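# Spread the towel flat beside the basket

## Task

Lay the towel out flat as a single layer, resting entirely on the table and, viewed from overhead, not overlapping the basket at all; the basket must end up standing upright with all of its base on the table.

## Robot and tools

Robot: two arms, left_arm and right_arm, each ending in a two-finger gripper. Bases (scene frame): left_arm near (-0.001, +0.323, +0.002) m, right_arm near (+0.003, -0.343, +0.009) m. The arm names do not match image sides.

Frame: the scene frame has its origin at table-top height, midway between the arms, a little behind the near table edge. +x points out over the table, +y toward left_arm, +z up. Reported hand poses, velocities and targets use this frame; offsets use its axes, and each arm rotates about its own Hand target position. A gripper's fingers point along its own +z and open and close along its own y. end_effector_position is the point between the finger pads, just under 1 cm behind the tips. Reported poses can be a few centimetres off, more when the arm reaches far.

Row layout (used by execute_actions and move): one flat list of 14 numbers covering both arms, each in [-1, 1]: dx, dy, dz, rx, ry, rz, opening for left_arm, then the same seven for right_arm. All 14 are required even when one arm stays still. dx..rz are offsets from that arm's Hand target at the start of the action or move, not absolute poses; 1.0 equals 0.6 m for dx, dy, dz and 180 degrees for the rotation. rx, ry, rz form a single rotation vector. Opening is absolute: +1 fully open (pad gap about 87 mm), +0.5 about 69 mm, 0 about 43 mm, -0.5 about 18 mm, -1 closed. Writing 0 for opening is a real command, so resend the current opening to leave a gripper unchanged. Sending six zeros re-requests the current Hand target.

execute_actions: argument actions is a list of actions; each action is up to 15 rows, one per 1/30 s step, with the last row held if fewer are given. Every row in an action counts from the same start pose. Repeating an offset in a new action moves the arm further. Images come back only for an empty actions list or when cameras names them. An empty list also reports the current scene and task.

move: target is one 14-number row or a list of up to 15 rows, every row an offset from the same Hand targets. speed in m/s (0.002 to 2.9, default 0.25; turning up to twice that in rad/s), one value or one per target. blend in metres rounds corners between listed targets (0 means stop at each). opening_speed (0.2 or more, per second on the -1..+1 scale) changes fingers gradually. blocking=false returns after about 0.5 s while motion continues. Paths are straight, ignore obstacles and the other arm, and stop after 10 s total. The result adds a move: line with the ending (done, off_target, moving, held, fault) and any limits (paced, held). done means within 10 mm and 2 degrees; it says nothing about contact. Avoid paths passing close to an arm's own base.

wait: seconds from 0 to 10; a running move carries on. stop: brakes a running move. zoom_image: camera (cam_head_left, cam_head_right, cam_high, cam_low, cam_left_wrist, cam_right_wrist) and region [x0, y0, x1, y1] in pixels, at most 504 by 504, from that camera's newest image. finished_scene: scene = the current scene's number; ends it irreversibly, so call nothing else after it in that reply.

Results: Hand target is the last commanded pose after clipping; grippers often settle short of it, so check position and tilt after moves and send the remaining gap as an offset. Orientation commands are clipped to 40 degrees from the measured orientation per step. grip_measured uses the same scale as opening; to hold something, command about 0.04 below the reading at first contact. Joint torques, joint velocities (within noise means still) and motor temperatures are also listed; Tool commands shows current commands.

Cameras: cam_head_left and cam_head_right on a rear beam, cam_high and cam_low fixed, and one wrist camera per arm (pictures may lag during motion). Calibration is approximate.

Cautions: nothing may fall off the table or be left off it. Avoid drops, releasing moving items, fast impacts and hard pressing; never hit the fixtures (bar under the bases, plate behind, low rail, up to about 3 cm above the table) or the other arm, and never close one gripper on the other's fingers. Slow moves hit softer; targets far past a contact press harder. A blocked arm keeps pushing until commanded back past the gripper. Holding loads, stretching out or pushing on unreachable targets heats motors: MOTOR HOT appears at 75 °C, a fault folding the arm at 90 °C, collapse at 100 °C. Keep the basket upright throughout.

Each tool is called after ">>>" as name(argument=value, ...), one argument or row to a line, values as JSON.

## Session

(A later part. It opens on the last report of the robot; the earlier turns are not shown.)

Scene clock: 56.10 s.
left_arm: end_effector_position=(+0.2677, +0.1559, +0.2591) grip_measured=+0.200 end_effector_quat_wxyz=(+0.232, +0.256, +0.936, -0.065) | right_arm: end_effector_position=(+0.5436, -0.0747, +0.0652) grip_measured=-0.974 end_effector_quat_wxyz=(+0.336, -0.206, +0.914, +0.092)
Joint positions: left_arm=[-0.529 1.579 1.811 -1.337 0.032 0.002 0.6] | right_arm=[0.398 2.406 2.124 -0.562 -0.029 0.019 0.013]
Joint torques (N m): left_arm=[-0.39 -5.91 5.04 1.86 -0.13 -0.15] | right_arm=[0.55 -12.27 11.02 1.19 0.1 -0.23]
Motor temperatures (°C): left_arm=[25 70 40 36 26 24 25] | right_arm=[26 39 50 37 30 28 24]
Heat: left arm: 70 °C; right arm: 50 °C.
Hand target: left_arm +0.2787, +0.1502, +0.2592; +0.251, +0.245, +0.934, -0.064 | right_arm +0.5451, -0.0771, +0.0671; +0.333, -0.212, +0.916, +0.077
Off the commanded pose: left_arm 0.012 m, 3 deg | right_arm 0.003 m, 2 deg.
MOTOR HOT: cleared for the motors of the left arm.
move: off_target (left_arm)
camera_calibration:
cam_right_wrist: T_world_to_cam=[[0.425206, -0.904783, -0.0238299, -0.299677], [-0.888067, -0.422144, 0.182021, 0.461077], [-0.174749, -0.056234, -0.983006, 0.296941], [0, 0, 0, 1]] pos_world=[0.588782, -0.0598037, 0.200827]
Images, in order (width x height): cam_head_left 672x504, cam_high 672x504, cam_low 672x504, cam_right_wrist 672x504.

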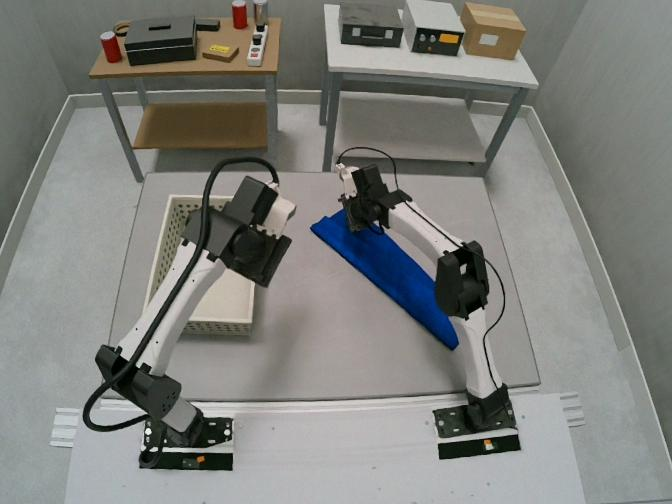

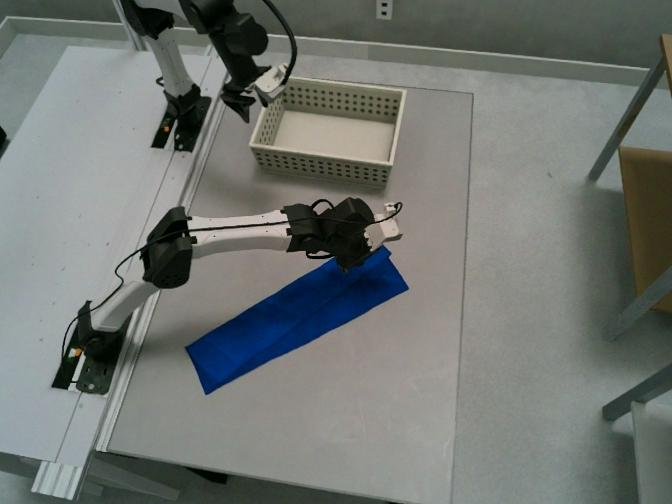

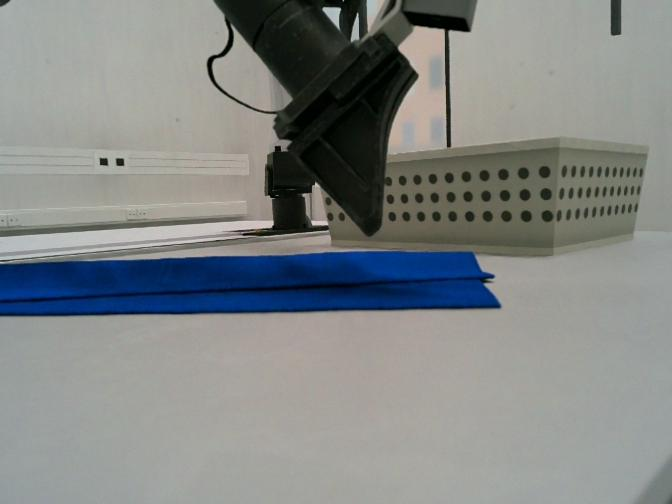

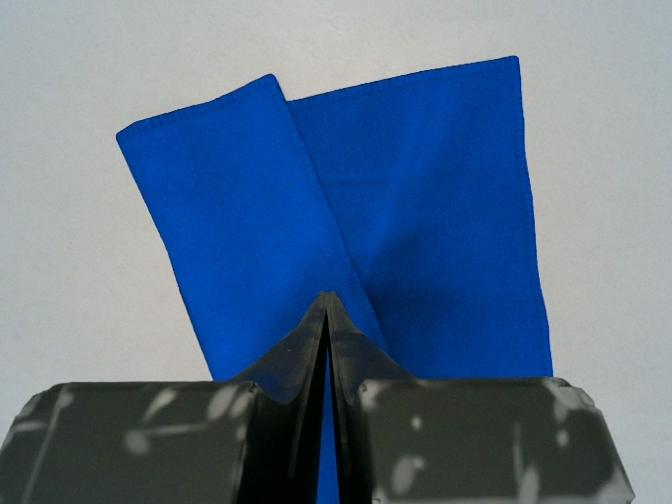

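>>> move(
  target=[0,0,0,0,0,0,0.2,-0.003,0.006,-0.062,0,0,0,-0.3],
  cameras=["cam_right_wrist","cam_low"],
  speed=0.1,
)

Scene clock: 57.90 s.
left_arm: end_effector_position=(+0.2677, +0.1559, +0.2591) grip_measured=+0.200 end_effector_quat_wxyz=(+0.232, +0.256, +0.936, -0.065) | right_arm: end_effector_position=(+0.5367, -0.0761, +0.0341) grip_measured=-0.300 end_effector_quat_wxyz=(+0.318, -0.212, +0.920, +0.085)
Joint positions: left_arm=[-0.529 1.579 1.811 -1.337 0.032 0.002 0.6] | right_arm=[0.403 2.431 2.066 -0.519 -0.023 0.013 0.35]
Joint torques (N m): left_arm=[-0.46 -6.02 4.97 1.85 -0.11 -0.14] | right_arm=[0.79 -12.52 6.87 2.16 0.06 -0.13]
Motor temperatures (°C): left_arm=[25 68 40 35 26 24 25] | right_arm=[26 40 51 37 30 28 24]
Heat: left arm: 68 °C; right arm: 51 °C.
Hand target: left_arm +0.2787, +0.1502, +0.2592; +0.251, +0.245, +0.934, -0.064 | right_arm +0.5433, -0.0735, +0.0300; +0.333, -0.212, +0.916, +0.077
Off the commanded pose: left_arm 0.012 m, 3 deg | right_arm 0.008 m, 2 deg.
move: off_target (left_arm)
camera_calibration:
cam_right_wrist: T_world_to_cam=[[0.429939, -0.902737, -0.0147916, -0.301458], [-0.87899, -0.422259, 0.221525, 0.453937], [-0.206225, -0.0822407, -0.975042, 0.279774], [0, 0, 0, 1]] pos_world=[0.586311, -0.057449, 0.167774]
Images, in order (width x height): cam_low 672x504, cam_right_wrist 672x504.

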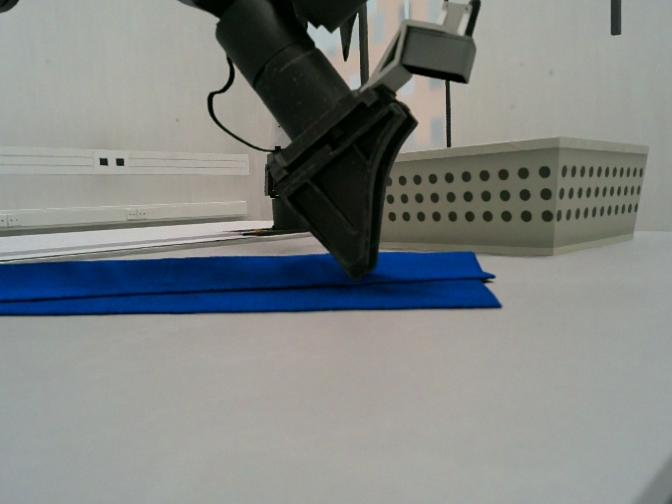

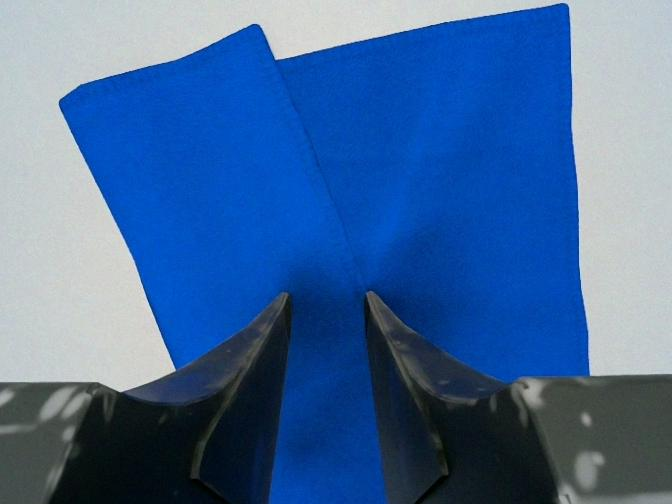

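>>> move(
  target=[
    [0,0,0,0,0,0,0.2,0.004,-0.011,0.01,0,0,0,-0.3],
    [0,0,0,0,0,0,0.2,0.004,-0.011,-0.03,0,0,0,-0.3],
    [0,0,0,0,0,0,0.2,0.004,-0.011,-0.03,0,0,0,-1],
  ],
  cameras=["cam_right_wrist","cam_low"],
  speed=0.1,
  opening_speed=0.7,
)

Scene clock: 61.63 s.
left_arm: end_effector_position=(+0.2677, +0.1559, +0.2591) grip_measured=+0.200 end_effector_quat_wxyz=(+0.232, +0.256, +0.936, -0.065) | right_arm: end_effector_position=(+0.5473, -0.0735, +0.0323) grip_measured=-0.974 end_effector_quat_wxyz=(+0.344, -0.208, +0.912, +0.086)
Joint positions: left_arm=[-0.529 1.579 1.811 -1.337 0.032 0.002 0.6] | right_arm=[0.402 2.431 2.03 -0.428 -0.013 0.013 0.013]
Joint torques (N m): left_arm=[-0.38 -5.85 4.96 1.86 -0.12 -0.16] | right_arm=[-0.23 -11.55 5.44 1.91 -0.03 -0.13]
Motor temperatures (°C): left_arm=[25 66 40 35 26 24 25] | right_arm=[26 42 50 37 30 28 24]
Heat: left arm: 66 °C; right arm: 50 °C.
Hand target: left_arm +0.2787, +0.1502, +0.2592; +0.251, +0.245, +0.934, -0.064 | right_arm +0.5458, -0.0803, +0.0119; +0.333, -0.211, +0.916, +0.077
Off the commanded pose: left_arm 0.012 m, 3 deg | right_arm 0.021 m, 2 deg.
move: off_target (left_arm, right_arm); target 3's new opening was sent with right_arm's hand 0.021 m and 2 deg from that target
camera_calibration:
cam_right_wrist: T_world_to_cam=[[0.424418, -0.905427, -0.00845897, -0.301076], [-0.892072, -0.419723, 0.16745, 0.473723], [-0.155164, -0.063523, -0.985844, 0.254223], [0, 0, 0, 1]] pos_world=[0.589823, -0.0576211, 0.168752]
Images, in order (width x height): cam_low 672x504, cam_right_wrist 672x504.

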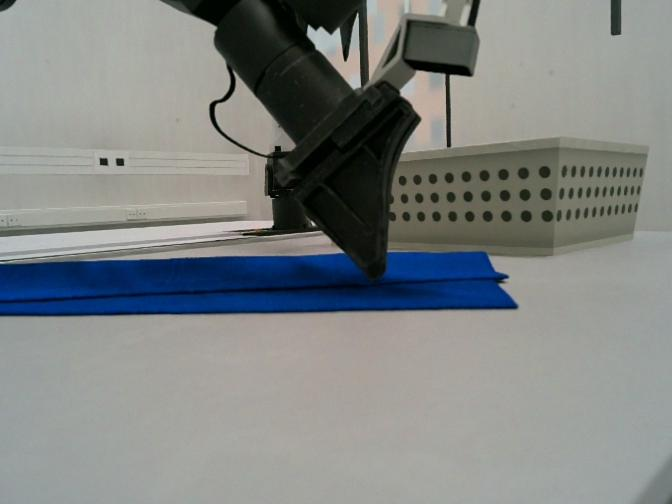

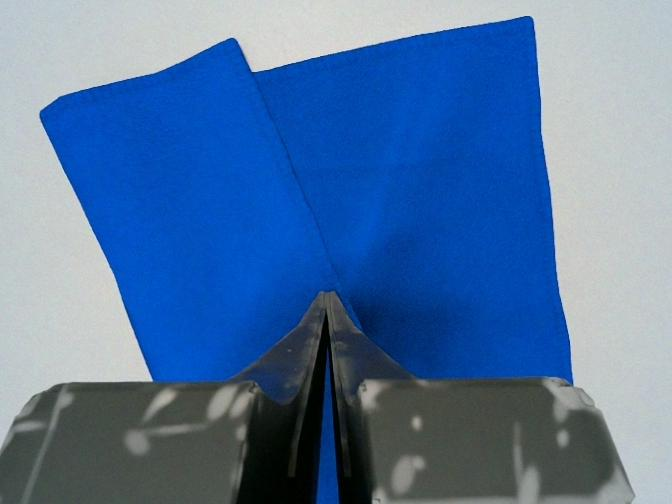

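>>> move(
  target=[0,0,0,0,0,0,0.2,0,0.011,0.11,0,0,0,-1],
  cameras=["cam_right_wrist","cam_low"],
  speed=0.1,
)

Scene clock: 63.60 s.
left_arm: end_effector_position=(+0.2677, +0.1559, +0.2591) grip_measured=+0.200 end_effector_quat_wxyz=(+0.232, +0.256, +0.936, -0.065) | right_arm: end_effector_position=(+0.5451, -0.0738, +0.0686) grip_measured=-0.974 end_effector_quat_wxyz=(+0.331, -0.209, +0.916, +0.083)
Joint positions: left_arm=[-0.529 1.579 1.811 -1.337 0.032 0.002 0.6] | right_arm=[0.403 2.431 2.19 -0.615 -0.013 0.013 0.013]
Joint torques (N m): left_arm=[-0.38 -6.05 5.05 1.87 -0.18 -0.12] | right_arm=[0.59 -13.34 11.06 1.2 0.08 -0.09]
Motor temperatures (°C): left_arm=[25 64 40 35 26 24 25] | right_arm=[26 43 51 37 30 28 24]
Heat: left arm: 64 °C; right arm: 51 °C.
Hand target: left_arm +0.2787, +0.1502, +0.2592; +0.251, +0.245, +0.934, -0.064 | right_arm +0.5458, -0.0736, +0.0780; +0.333, -0.211, +0.916, +0.077
Off the commanded pose: left_arm 0.012 m, 3 deg | right_arm 0.009 m, 1 deg.
move: off_target (left_arm)
camera_calibration:
cam_right_wrist: T_world_to_cam=[[0.424773, -0.905264, -0.0081015, -0.300338], [-0.887296, -0.418085, 0.194706, 0.461276], [-0.179647, -0.0755173, -0.980828, 0.301744], [0, 0, 0, 1]] pos_world=[0.591072, -0.0562452, 0.203713]
Images, in order (width x height): cam_low 672x504, cam_right_wrist 672x504.

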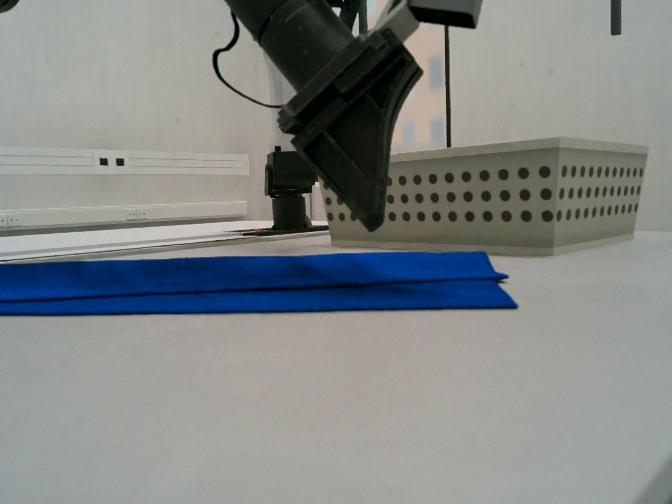

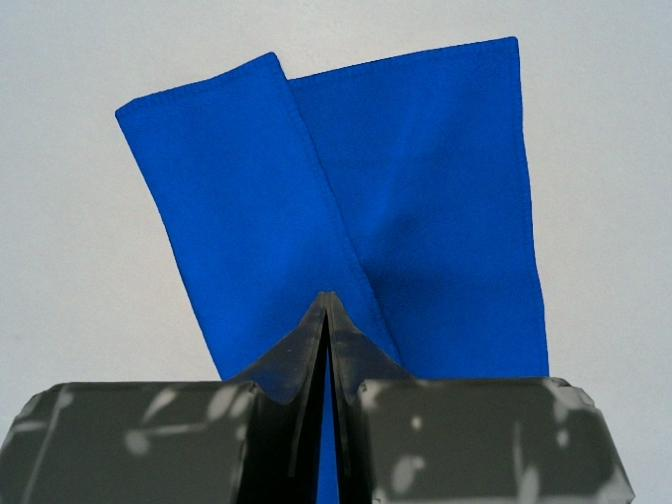

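>>> move(
  target=[
    [0,0,0,0,0,0,0.2,0,0.009,0,0.032,0.0155,-0.043,-0.2],
    [0,0,0,0,0,0,0.2,0,0.009,-0.1,0.032,0.0155,-0.043,-0.2],
    [0,0,0,0,0,0,0.2,0,0.009,-0.1,0.032,0.0155,-0.043,-0.5],
  ],
  cameras=["cam_right_wrist","cam_low"],
  speed=0.1,
  opening_speed=0.7,
)

Scene clock: 68.97 s.
left_arm: end_effector_position=(+0.2677, +0.1559, +0.2591) grip_measured=+0.200 end_effector_quat_wxyz=(+0.232, +0.256, +0.936, -0.065) | right_arm: end_effector_position=(+0.5428, -0.0686, +0.0329) grip_measured=-0.500 end_effector_quat_wxyz=(+0.324, -0.137, +0.930, +0.107)
Joint positions: left_arm=[-0.529 1.579 1.811 -1.337 0.032 0.002 0.6] | right_arm=[0.403 2.447 2.076 -0.487 -0.01 0.168 0.25]
Joint torques (N m): left_arm=[-0.46 -6.05 5.12 1.9 -0.13 -0.14] | right_arm=[0.42 -11.56 6.15 2.03 0.08 0.05]
Motor temperatures (°C): left_arm=[25 61 40 35 26 24 25] | right_arm=[26 45 51 37 30 28 24]
Heat: left arm: 61 °C; right arm: 51 °C.
Hand target: left_arm +0.2787, +0.1502, +0.2592; +0.251, +0.245, +0.934, -0.064 | right_arm +0.5457, -0.0682, +0.0178; +0.325, -0.130, +0.931, +0.105
Off the commanded pose: left_arm 0.012 m, 3 deg | right_arm 0.015 m, 1 deg.
move: off_target (left_arm, right_arm); target 3's new opening was sent with right_arm's hand 0.016 m and 1 deg from that target
camera_calibration:
cam_right_wrist: T_world_to_cam=[[0.310298, -0.944887, -0.104417, -0.232343], [-0.923354, -0.325695, 0.203321, 0.493953], [-0.226124, 0.0333241, -0.973528, 0.299093], [0, 0, 0, 1]] pos_world=[0.595821, -0.0686269, 0.166484]
Images, in order (width x height): cam_low 672x504, cam_right_wrist 672x504.

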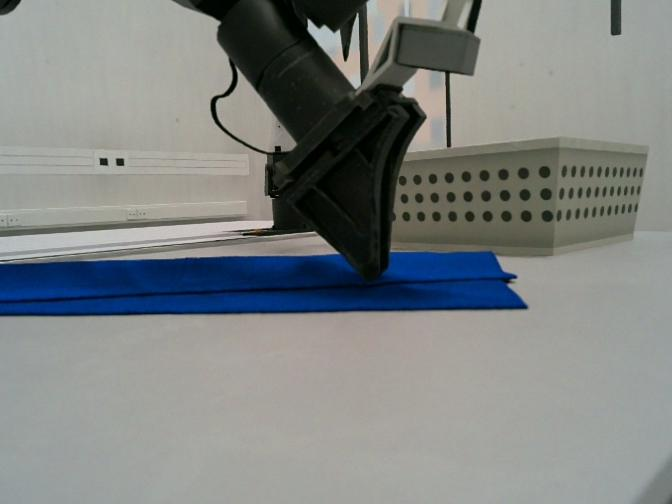

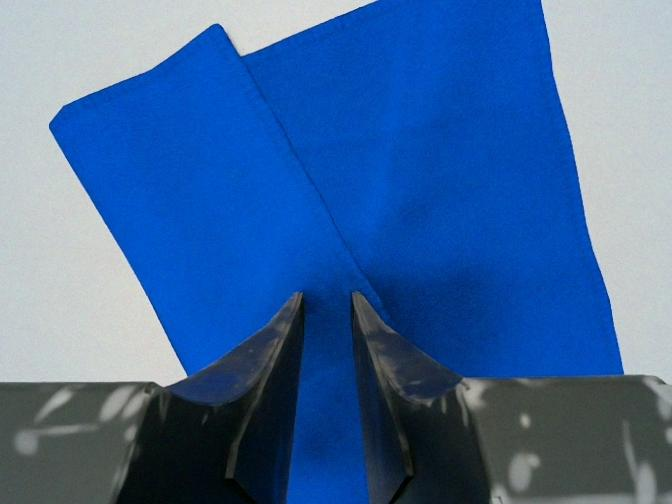

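>>> move(
  target=[
    [0,0,0,0,0,0,0.2,0,0,0.06,0,0,0,-0.2],
    [0,0,0,0,0,0,0.2,0.006,-0.0175,0.06,0,0,0,-0.2],
    [0,0,0,0,0,0,0.2,0.006,-0.0175,-0.01,0,0,0,-0.2],
  ],
  cameras=["cam_right_wrist"],
  speed=0.1,
)

>>> zoom_image(
  camera="cam_right_wrist",
  region=[230, 220, 450, 385],
)

Scene clock: 72.23 s.
left_arm: end_effector_position=(+0.2677, +0.1559, +0.2591) grip_measured=+0.200 end_effector_quat_wxyz=(+0.232, +0.256, +0.936, -0.065) | right_arm: end_effector_position=(+0.5498, -0.0770, +0.0302) grip_measured=-0.200 end_effector_quat_wxyz=(+0.332, -0.128, +0.929, +0.106)
Joint positions: left_arm=[-0.529 1.579 1.811 -1.337 0.032 0.002 0.6] | right_arm=[0.386 2.447 2.057 -0.453 -0.009 0.169 0.4]
Joint torques (N m): left_arm=[-0.38 -6.13 4.94 1.89 -0.14 -0.11] | right_arm=[0.1 -11.64 5.68 1.95 -0.11 -0.05]
Motor temperatures (°C): left_arm=[25 59 40 35 26 24 25] | right_arm=[26 46 51 37 30 28 24]
Heat: left arm: 59 °C; right arm: 51 °C.
Hand target: left_arm +0.2787, +0.1502, +0.2592; +0.251, +0.245, +0.934, -0.064 | right_arm +0.5493, -0.0788, +0.0118; +0.325, -0.130, +0.931, +0.105
Off the commanded pose: left_arm 0.012 m, 3 deg | right_arm 0.018 m, 1 deg.
move: off_target (left_arm, right_arm)
camera_calibration:
cam_right_wrist: T_world_to_cam=[[0.293593, -0.950028, -0.106064, -0.233973], [-0.932148, -0.309117, 0.188537, 0.504746], [-0.211902, 0.0435141, -0.976322, 0.291486], [0, 0, 0, 1]] pos_world=[0.600957, -0.0789396, 0.164605]
Images, in order (width x height): cam_right_wrist 672x504.

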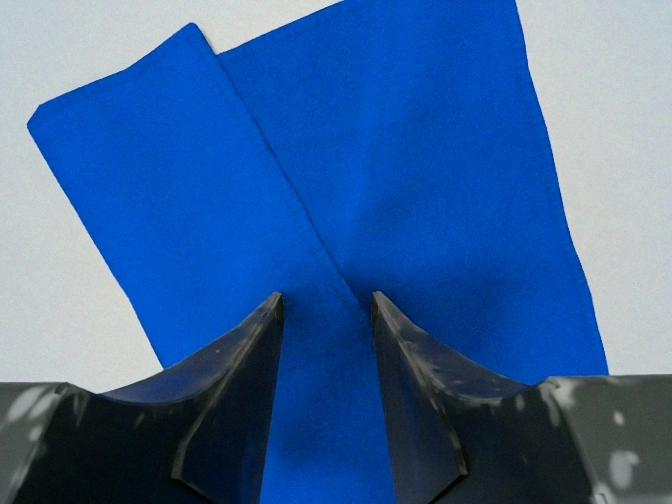

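Scaled by 2.291 from the camera's 672x504 image, which has a finer 960x720 frame.

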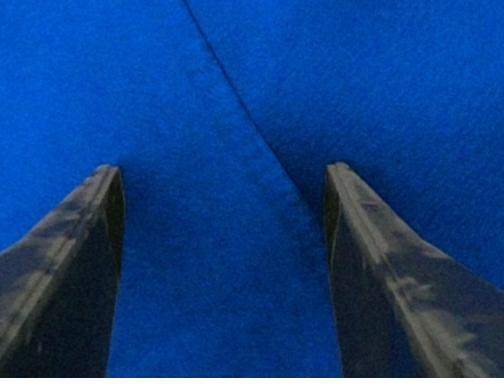

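>>> move(
  target=[0,0,0,0,0,0,0.2,0,0,0,0,0,0,-0.6],
  cameras=["cam_right_wrist"],
  opening_speed=0.4,
)

>>> zoom_image(
  camera="cam_right_wrist",
  region=[230, 220, 450, 385],
)

Scene clock: 74.03 s.
left_arm: end_effector_position=(+0.2677, +0.1559, +0.2591) grip_measured=+0.200 end_effector_quat_wxyz=(+0.232, +0.256, +0.936, -0.065) | right_arm: end_effector_position=(+0.5511, -0.0760, +0.0312) grip_measured=-0.599 end_effector_quat_wxyz=(+0.335, -0.127, +0.927, +0.108)
Joint positions: left_arm=[-0.529 1.579 1.811 -1.337 0.032 0.002 0.6] | right_arm=[0.386 2.447 2.057 -0.445 -0.01 0.172 0.2]
Joint torques (N m): left_arm=[-0.5 -5.9 4.97 1.87 -0.15 -0.12] | right_arm=[0.16 -11.77 5.67 1.95 -0.09 -0.11]
Motor temperatures (°C): left_arm=[25 58 40 35 26 24 25] | right_arm=[26 46 51 37 30 28 24]
Heat: left arm: 58 °C; right arm: 51 °C.
Hand target: left_arm +0.2787, +0.1502, +0.2592; +0.251, +0.245, +0.934, -0.064 | right_arm +0.5493, -0.0788, +0.0118; +0.325, -0.130, +0.931, +0.105
Off the commanded pose: left_arm 0.012 m, 3 deg | right_arm 0.020 m, 1 deg.
move: off_target (left_arm, right_arm)
camera_calibration:
cam_right_wrist: T_world_to_cam=[[0.29298, -0.949747, -0.110197, -0.232737], [-0.933575, -0.309045, 0.181462, 0.507172], [-0.206399, 0.0497119, -0.977204, 0.290209], [0, 0, 0, 1]] pos_world=[0.601569, -0.0787286, 0.165914]
Images, in order (width x height): cam_right_wrist 672x504.

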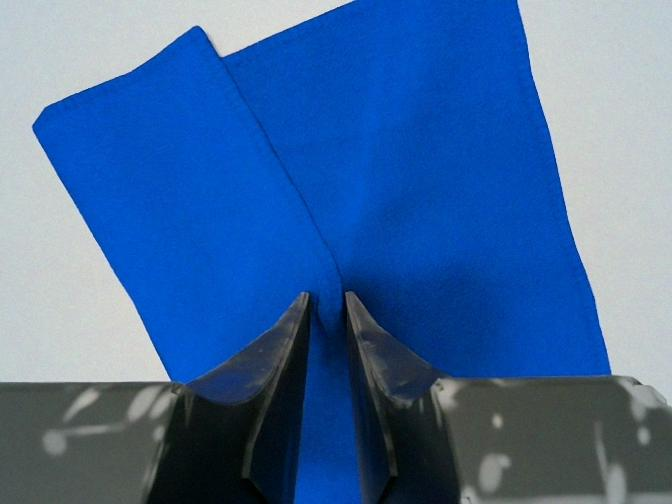

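Scaled by 2.291 from the camera's 672x504 image, which has a finer 960x720 frame.

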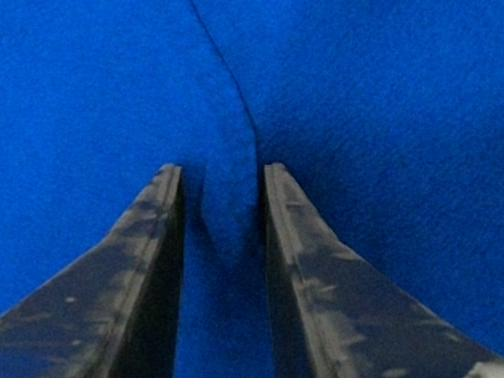

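It buckles between the fingers. Close fully and lift.

>>> move(
  target=[
    [0,0,0,0,0,0,0.2,0,0,0,0,0,0,-1],
    [0,0,0,0,0,0,0.2,-0.02,0.05,0.12,0,0,0,-1],
  ],
  cameras=["cam_right_wrist","cam_low","cam_head_left"],
  opening_speed=0.4,
  speed=0.1,
)

Scene clock: 77.80 s.
left_arm: end_effector_position=(+0.2677, +0.1559, +0.2591) grip_measured=+0.200 end_effector_quat_wxyz=(+0.232, +0.256, +0.936, -0.065) | right_arm: end_effector_position=(+0.5351, -0.0458, +0.0762) grip_measured=-0.901 end_effector_quat_wxyz=(+0.323, -0.138, +0.929, +0.116)
Joint positions: left_arm=[-0.529 1.579 1.811 -1.337 0.032 0.002 0.6] | right_arm=[0.442 2.447 2.246 -0.652 -0.001 0.201 0.05]
Joint torques (N m): left_arm=[-0.4 -6.01 4.9 1.85 -0.17 -0.12] | right_arm=[0.4 -13.08 11.21 1.16 0.18 0.07]
Motor temperatures (°C): left_arm=[25 57 40 35 26 24 25] | right_arm=[26 47 51 37 30 28 24]
Heat: left arm: 57 °C; right arm: 51 °C.
Hand target: left_arm +0.2787, +0.1502, +0.2592; +0.251, +0.245, +0.934, -0.064 | right_arm +0.5373, -0.0487, +0.0838; +0.325, -0.130, +0.931, +0.105
Off the commanded pose: left_arm 0.012 m, 3 deg | right_arm 0.008 m, 2 deg.
move: off_target (left_arm)
camera_calibration:
cam_right_wrist: T_world_to_cam=[[0.317115, -0.940743, -0.120172, -0.206224], [-0.920161, -0.335881, 0.201215, 0.483443], [-0.229655, 0.0467688, -0.972148, 0.341248], [0, 0, 0, 1]] pos_world=[0.588611, -0.0475838, 0.209686]
Images, in order (width x height): cam_head_left 672x504, cam_low 672x504, cam_right_wrist 672x504.

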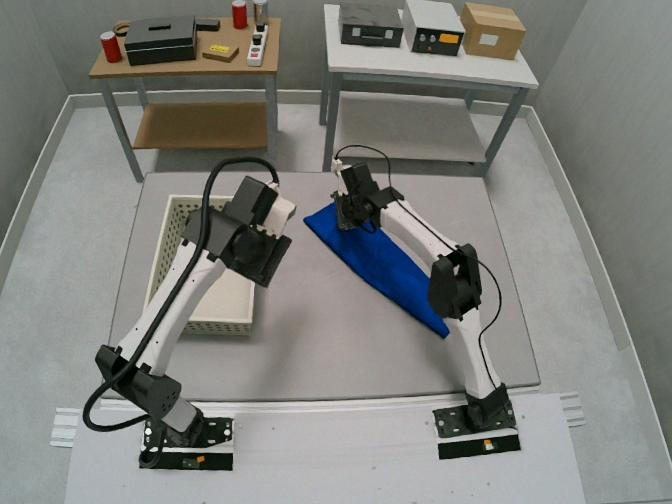

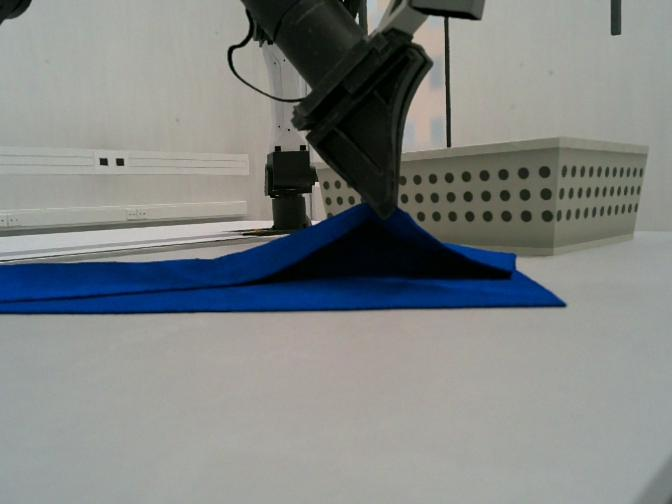

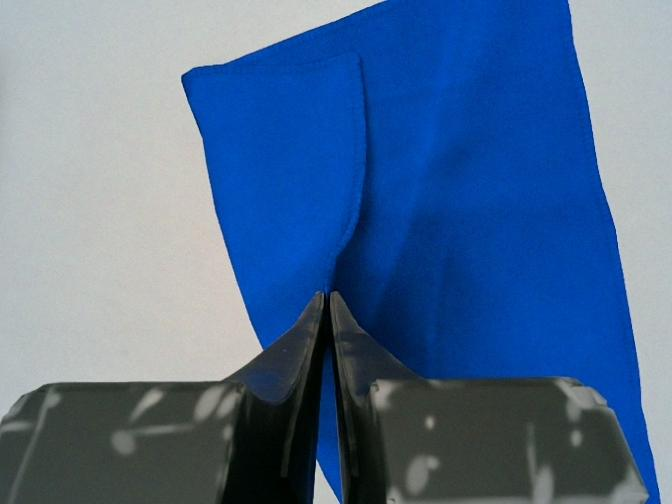

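>>> move(
  target=[
    [0,0,0,0,0,0,0.2,-0.017,0.1,0.07,0,0,0,-1],
    [0,0,0,0,0,0,0.2,-0.05,0.19,0.02,0,0,0,-1],
    [0,0,0,0,0,0,0.2,-0.06,0.22,-0.06,0,0,0,-1],
  ],
  cameras=["cam_right_wrist","cam_low","cam_head_left","cam_high"],
  speed=0.12,
  blend=0.02,
)

Scene clock: 81.63 s.
left_arm: end_effector_position=(+0.2677, +0.1559, +0.2591) grip_measured=+0.200 end_effector_quat_wxyz=(+0.232, +0.256, +0.936, -0.065) | right_arm: end_effector_position=(+0.4899, +0.0781, +0.0412) grip_measured=-0.901 end_effector_quat_wxyz=(+0.315, -0.141, +0.932, +0.113)
Joint positions: left_arm=[-0.529 1.579 1.811 -1.337 0.032 0.002 0.6] | right_arm=[0.676 2.821 2.84 -0.902 0.146 0.378 0.049]
Joint torques (N m): left_arm=[-0.4 -6 4.94 1.87 -0.15 -0.11] | right_arm=[0.46 -13.3 10.02 1.94 0.27 0.08]
Motor temperatures (°C): left_arm=[25 55 40 35 26 24 25] | right_arm=[25 49 51 36 30 28 24]
Heat: left arm: 55 °C; right arm: 51 °C.
Hand target: left_arm +0.2787, +0.1502, +0.2592; +0.251, +0.245, +0.934, -0.064 | right_arm +0.5013, +0.0834, +0.0478; +0.325, -0.130, +0.931, +0.105
Off the commanded pose: left_arm 0.012 m, 3 deg | right_arm 0.014 m, 2 deg.
elbow stopped short (right arm): the move would have taken joint 3 (elbow) straighter than the controller allows.
move: off_target (left_arm, right_arm)
camera_calibration:
cam_right_wrist: T_world_to_cam=[[0.319795, -0.940263, -0.116776, -0.0809936], [-0.915306, -0.338426, 0.218362, 0.487666], [-0.244838, 0.0370547, -0.968856, 0.299021], [0, 0, 0, 1]] pos_world=[0.545476, 0.0778036, 0.173762]
Images, in order (width x height): cam_head_left 672x504, cam_high 672x504, cam_low 672x504, cam_right_wrist 672x504.

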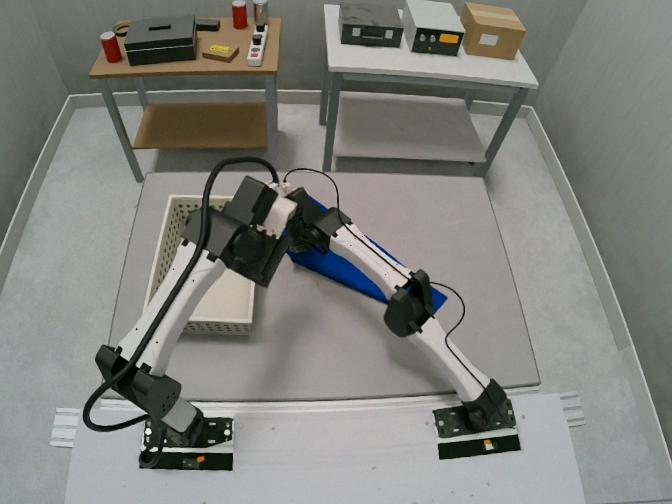

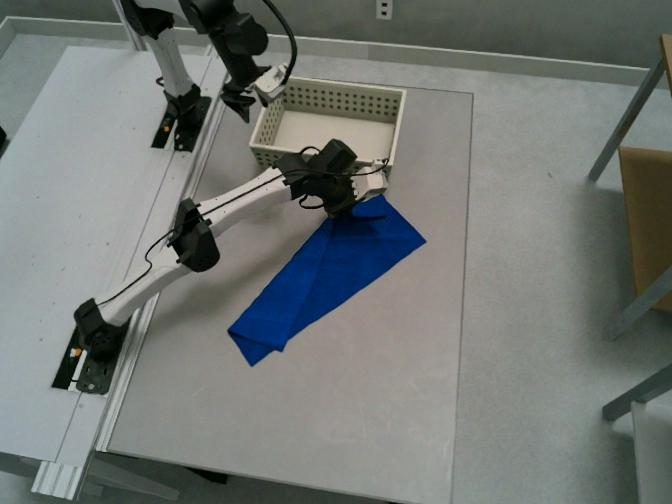

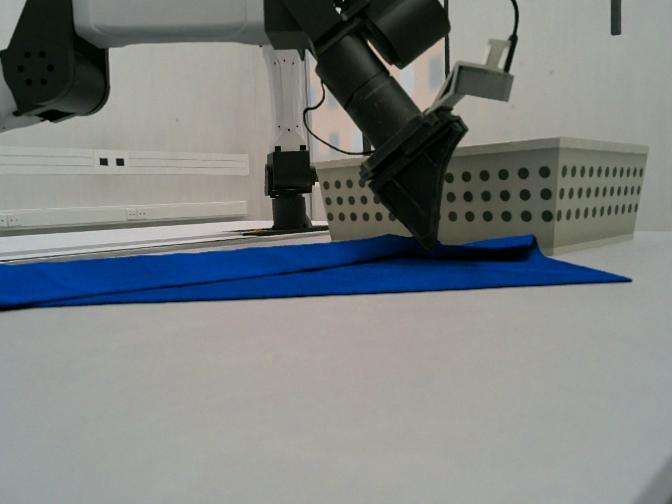

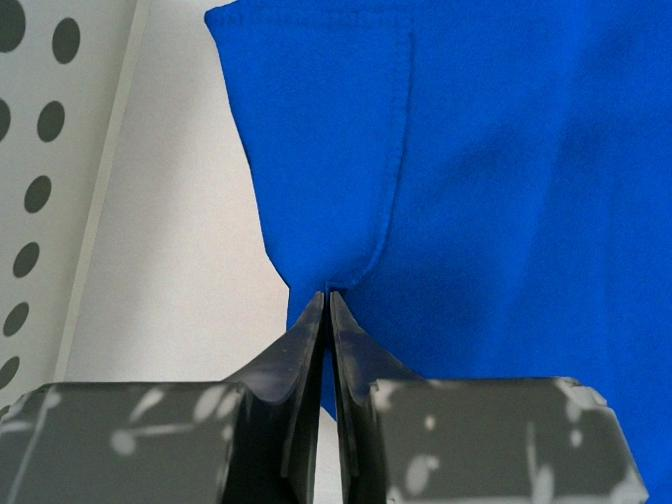

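>>> move(
  target=[
    [-0.1,0.3,0.02,0,0,0,0.2,0,0,0.04,0,0,0,-1],
    [-0.1,0.3,0.02,0,0,0,0.2,-0.235,0.035,0.04,0,0,0.167,-1],
  ],
  cameras=["cam_right_wrist","cam_low","cam_head_right","cam_high"],
  speed=0.15,
  blend=0.02,
)

Scene clock: 88.67 s.
left_arm: end_effector_position=(+0.2213, +0.3332, +0.2679) grip_measured=+0.200 end_effector_quat_wxyz=(+0.247, +0.240, +0.937, -0.055) | right_arm: end_effector_position=(+0.3579, +0.0915, +0.0429) grip_measured=-0.901 end_effector_quat_wxyz=(+0.253, -0.359, +0.884, +0.158)
Joint positions: left_arm=[0.178 1.312 1.629 -1.501 0.308 0.622 0.6] | right_arm=[0.812 2.316 1.926 -0.559 -0.044 0.105 0.049]
Joint torques (N m): left_arm=[0.66 -4.08 6.19 0.98 0.38 0.22] | right_arm=[0.64 -16.85 6.38 2.09 -0.35 -0.19]
Heat: left arm: 53 °C; right arm: 53 °C.
Hand target: left_arm +0.2187, +0.3302, +0.2712; +0.251, +0.245, +0.934, -0.064 | right_arm +0.3603, +0.1044, +0.0719; +0.287, -0.367, +0.865, +0.186
Off the commanded pose: left_arm 0.005 m, 1 deg | right_arm 0.032 m, 5 deg.
elbow stopped short (right arm): the move would have taken joint 3 (elbow) straighter than the controller allows.
move: off_target (right_arm)
camera_calibration:
cam_right_wrist: T_world_to_cam=[[0.705998, -0.702377, -0.0907414, -0.186997], [-0.656234, -0.696969, 0.28912, 0.308023], [-0.266316, -0.144571, -0.952982, 0.291502], [0, 0, 0, 1]] pos_world=[0.411787, 0.125483, 0.171772]
Images, in order (width x height): cam_head_right 672x504, cam_high 672x504, cam_low 672x504, cam_right_wrist 672x504.

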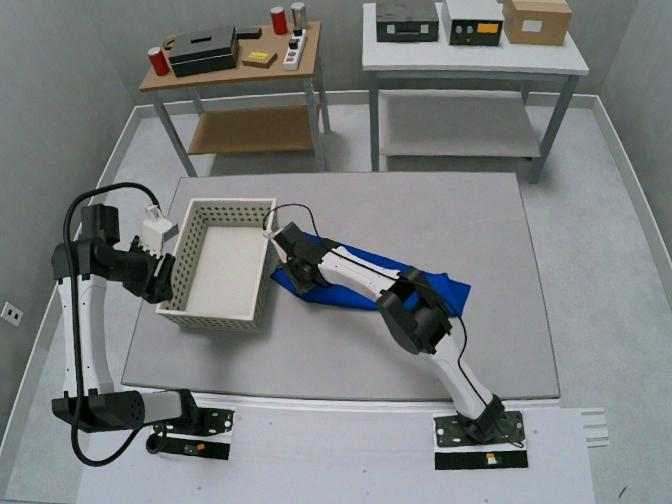

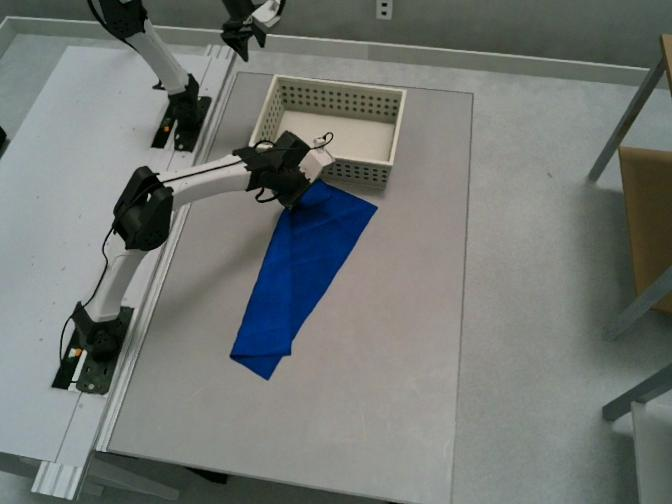

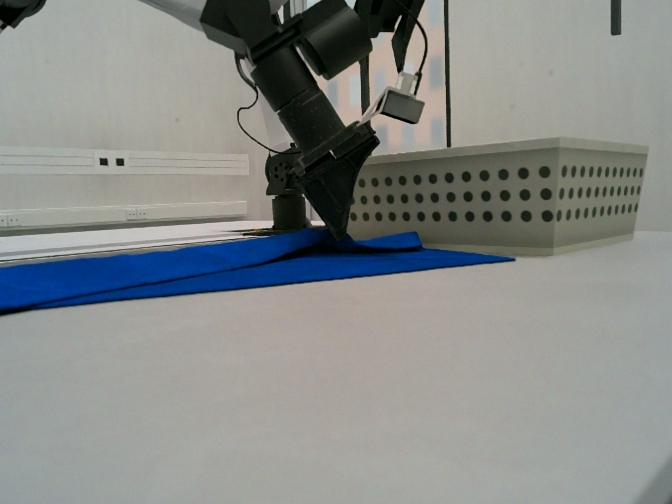

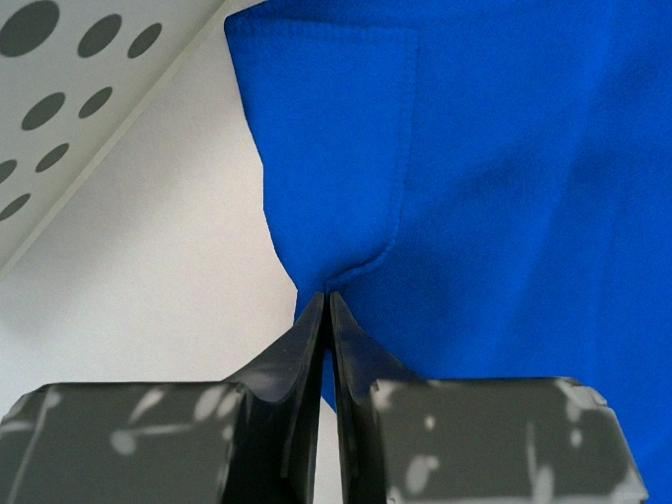

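>>> move(
  target=[
    [0,0,0,0,0,0,0.2,0,0,-0.03,0,0,0,-1],
    [0,0,0,0,0,0,0.2,0,0,-0.03,0,0,0,0],
    [0,0,0,0,0,0,0.2,-0.03,0,0.2,0,0,0,0],
    [0,0,0,0,0,0,0.2,-0.25,-0.55,0.25,0,0,0,0],
  ],
  cameras=["cam_right_wrist","cam_low","cam_head_right","cam_high"],
  speed=[0.1,0.1,0.15,0.35],
  opening_speed=0.8,
)

Scene clock: 97.03 s.
left_arm: end_effector_position=(+0.2213, +0.3332, +0.2679) grip_measured=+0.200 end_effector_quat_wxyz=(+0.247, +0.240, +0.937, -0.055) | right_arm: end_effector_position=(+0.2175, -0.2266, +0.2253) grip_measured=+0.000 end_effector_quat_wxyz=(+0.302, -0.362, +0.865, +0.173)
Joint positions: left_arm=[0.178 1.312 1.629 -1.501 0.308 0.622 0.6] | right_arm=[0.202 1.066 1.211 -1.102 -0.42 -0.404 0.5]
Joint torques (N m): left_arm=[0.57 -4.1 6.17 0.96 0.39 0.25] | right_arm=[-0.23 -1.8 7.31 1.07 -0.66 -0.17]
Motor temperatures (°C): left_arm=[25 50 39 34 26 24 24] | right_arm=[25 58 51 36 30 28 24]
Heat: left arm: 50 °C; right arm: 58 °C.
Hand target: left_arm +0.2187, +0.3302, +0.2712; +0.251, +0.245, +0.934, -0.064 | right_arm +0.2103, -0.2256, +0.2219; +0.287, -0.367, +0.865, +0.186
Off the commanded pose: left_arm 0.005 m, 1 deg | right_arm 0.008 m, 2 deg.
move: done; target 2's new opening was sent with right_arm's hand 0.020 m and 4 deg from that target
camera_calibration:
cam_right_wrist: T_world_to_cam=[[0.720362, -0.689463, -0.0756314, -0.298368], [-0.669234, -0.71956, 0.185361, -0.0374609], [-0.182221, -0.0829118, -0.979756, 0.383601], [0, 0, 0, 1]] pos_world=[0.259763, -0.200864, 0.360213]
Images, in order (width x height): cam_head_right 672x504, cam_high 672x504, cam_low 672x504, cam_right_wrist 672x504.

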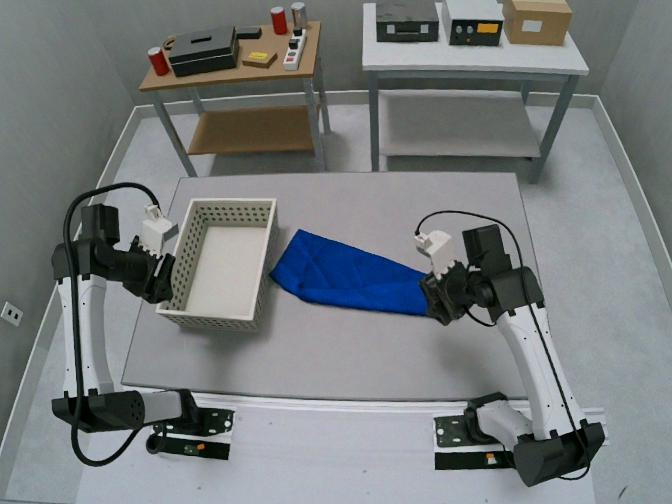

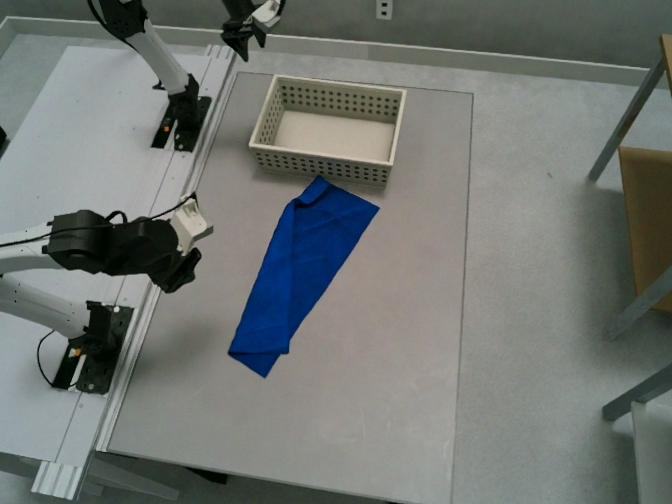

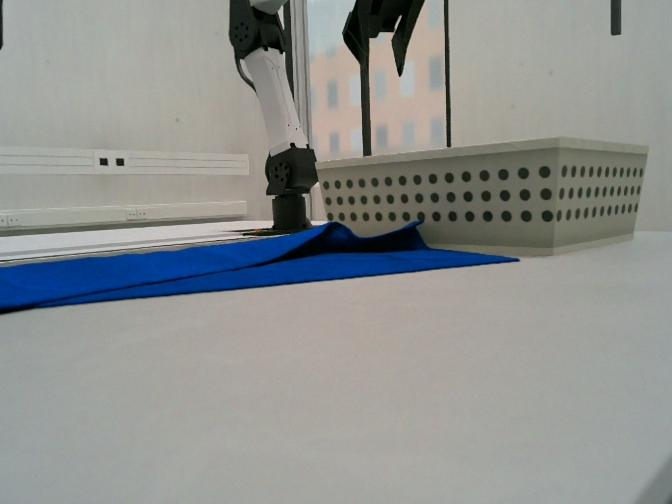

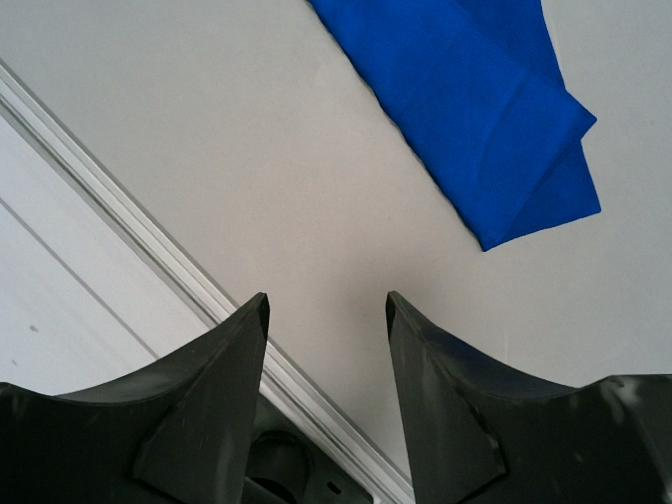

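>>> zoom_image(
  camera="cam_high",
  region=[210, 160, 400, 390],
)

>>> zoom_image(
  camera="cam_head_right",
  region=[250, 210, 470, 340],
)

Scaled by 2.191 from the camera's 672x504 image, which has a finer 960x720 frame.

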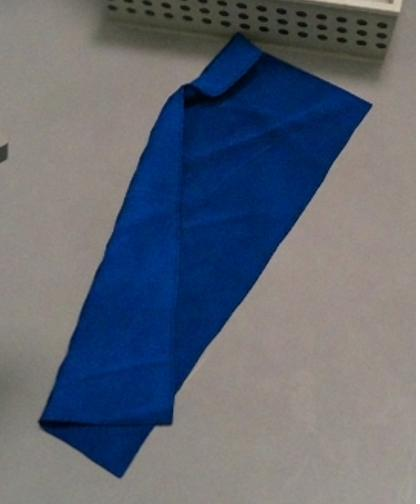

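Scaled by 2.291 from the camera's 672x504 image, which has a finer 960x720 frame.

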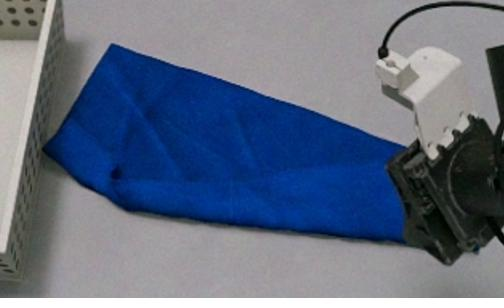

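>>> move(
  target=[
    [0,0,0,0,0,0,0.2,0.25,-0.007,-0.24,-0.0567,0.0324,-0.2366,-1],
    [0,0,0,0,0,0,0.2,0.25,-0.007,-0.35,-0.0567,0.0324,-0.2366,-1],
    [0,0,0,0,0,0,0.2,0.46,-0.107,-0.35,-0.0567,0.0324,-0.2366,-1],
    [0,0,0,0,0,0,0.2,0.40,-0.107,-0.1,-0.0567,0.0324,-0.2366,-1],
  ],
  cameras=["cam_right_wrist","cam_head_right","cam_high"],
  speed=[0.25,0.1,0.12,0.2],
)

Scene clock: 106.27 s.
left_arm: end_effector_position=(+0.2213, +0.3332, +0.2679) grip_measured=+0.200 end_effector_quat_wxyz=(+0.247, +0.240, +0.937, -0.055) | right_arm: end_effector_position=(+0.4516, -0.2881, +0.1443) grip_measured=-0.974 end_effector_quat_wxyz=(+0.248, -0.037, +0.968, +0.014)
Joint positions: left_arm=[0.178 1.312 1.629 -1.501 0.308 0.622 0.6] | right_arm=[0.063 1.926 1.758 -0.887 0.002 0.04 0.013]
Joint torques (N m): left_arm=[0.65 -4.04 6.15 0.97 0.43 0.27] | right_arm=[0.06 -11.28 10.4 0.93 -0.17 -0.19]
Motor temperatures (°C): left_arm=[25 48 39 33 25 24 24] | right_arm=[25 55 51 36 30 28 24]
Heat: left arm: 48 °C; right arm: 55 °C.
Hand target: left_arm +0.2187, +0.3302, +0.2712; +0.251, +0.245, +0.934, -0.064 | right_arm +0.4503, -0.2898, +0.1620; +0.258, -0.042, +0.965, +0.012
Off the commanded pose: left_arm 0.005 m, 1 deg | right_arm 0.018 m, 1 deg.
move: off_target (right_arm)
camera_calibration:
cam_right_wrist: T_world_to_cam=[[0.065137, -0.997876, 0.000675468, -0.319551], [-0.922418, -0.0599532, 0.381511, 0.366069], [-0.38066, -0.0254735, -0.924364, 0.440009], [0, 0, 0, 1]] pos_world=[0.525977, -0.285717, 0.267285]
Images, in order (width x height): cam_head_right 672x504, cam_high 672x504, cam_right_wrist 672x504.

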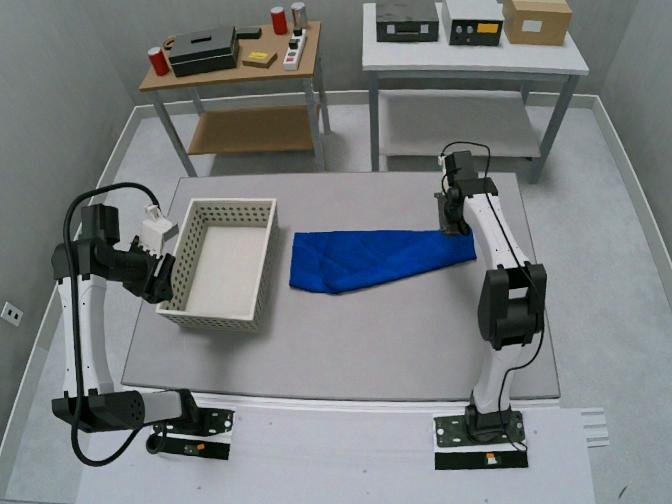

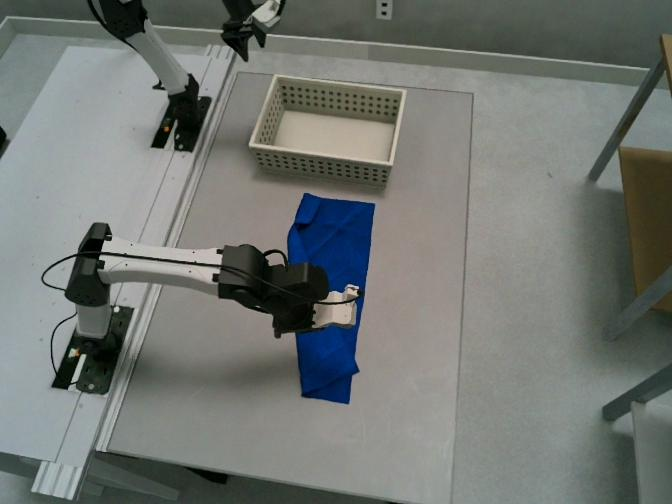

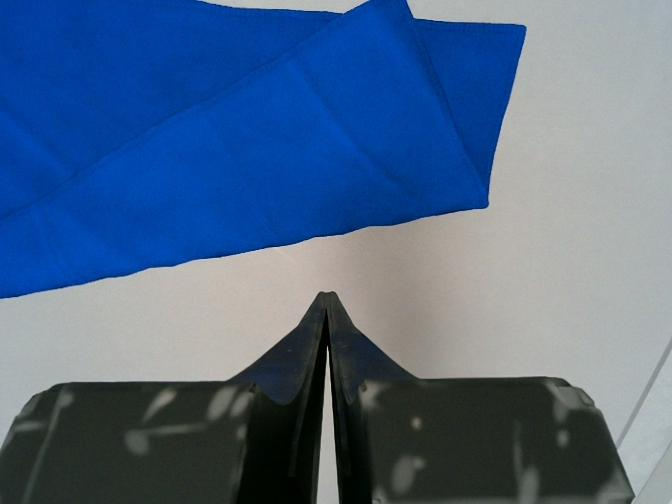

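>>> move(
  target=[0,0,0,0,0,0,0.2,0.143,-0.068,-0.15,0.025,0.012,0.063,-0.2],
  cameras=["cam_right_wrist"],
  speed=0.2,
)

Scene clock: 108.87 s.
left_arm: end_effector_position=(+0.2213, +0.3332, +0.2679) grip_measured=+0.200 end_effector_quat_wxyz=(+0.247, +0.240, +0.937, -0.055) | right_arm: end_effector_position=(+0.5280, -0.3315, +0.0662) grip_measured=-0.200 end_effector_quat_wxyz=(+0.227, -0.118, +0.964, +0.067)
Joint positions: left_arm=[0.178 1.312 1.629 -1.501 0.308 0.622 0.6] | right_arm=[-0.084 2.322 2.075 -0.873 -0.208 -0.227 0.4]
Joint torques (N m): left_arm=[0.53 -4.05 6.24 0.99 0.43 0.26] | right_arm=[-0.27 -11.36 10.29 1.16 -0.47 -0.22]
Motor temperatures (°C): left_arm=[25 48 39 33 25 24 24] | right_arm=[25 55 51 36 30 28 24]
Heat: left arm: 48 °C; right arm: 55 °C.
Hand target: left_arm +0.2187, +0.3302, +0.2712; +0.251, +0.245, +0.934, -0.064 | right_arm +0.5361, -0.3306, +0.0720; +0.239, -0.127, +0.960, +0.076
Off the commanded pose: left_arm 0.005 m, 1 deg | right_arm 0.010 m, 2 deg.
move: done
camera_calibration:
cam_right_wrist: T_world_to_cam=[[0.245612, -0.96706, -0.0668542, -0.448445], [-0.877183, -0.25108, 0.409279, 0.374611], [-0.412583, -0.0418806, -0.909957, 0.40633], [0, 0, 0, 1]] pos_world=[0.606391, -0.322599, 0.186442]
Images, in order (width x height): cam_right_wrist 672x504.

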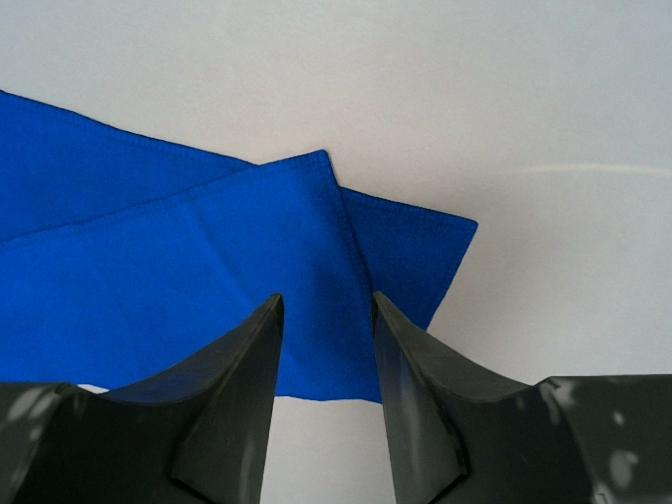

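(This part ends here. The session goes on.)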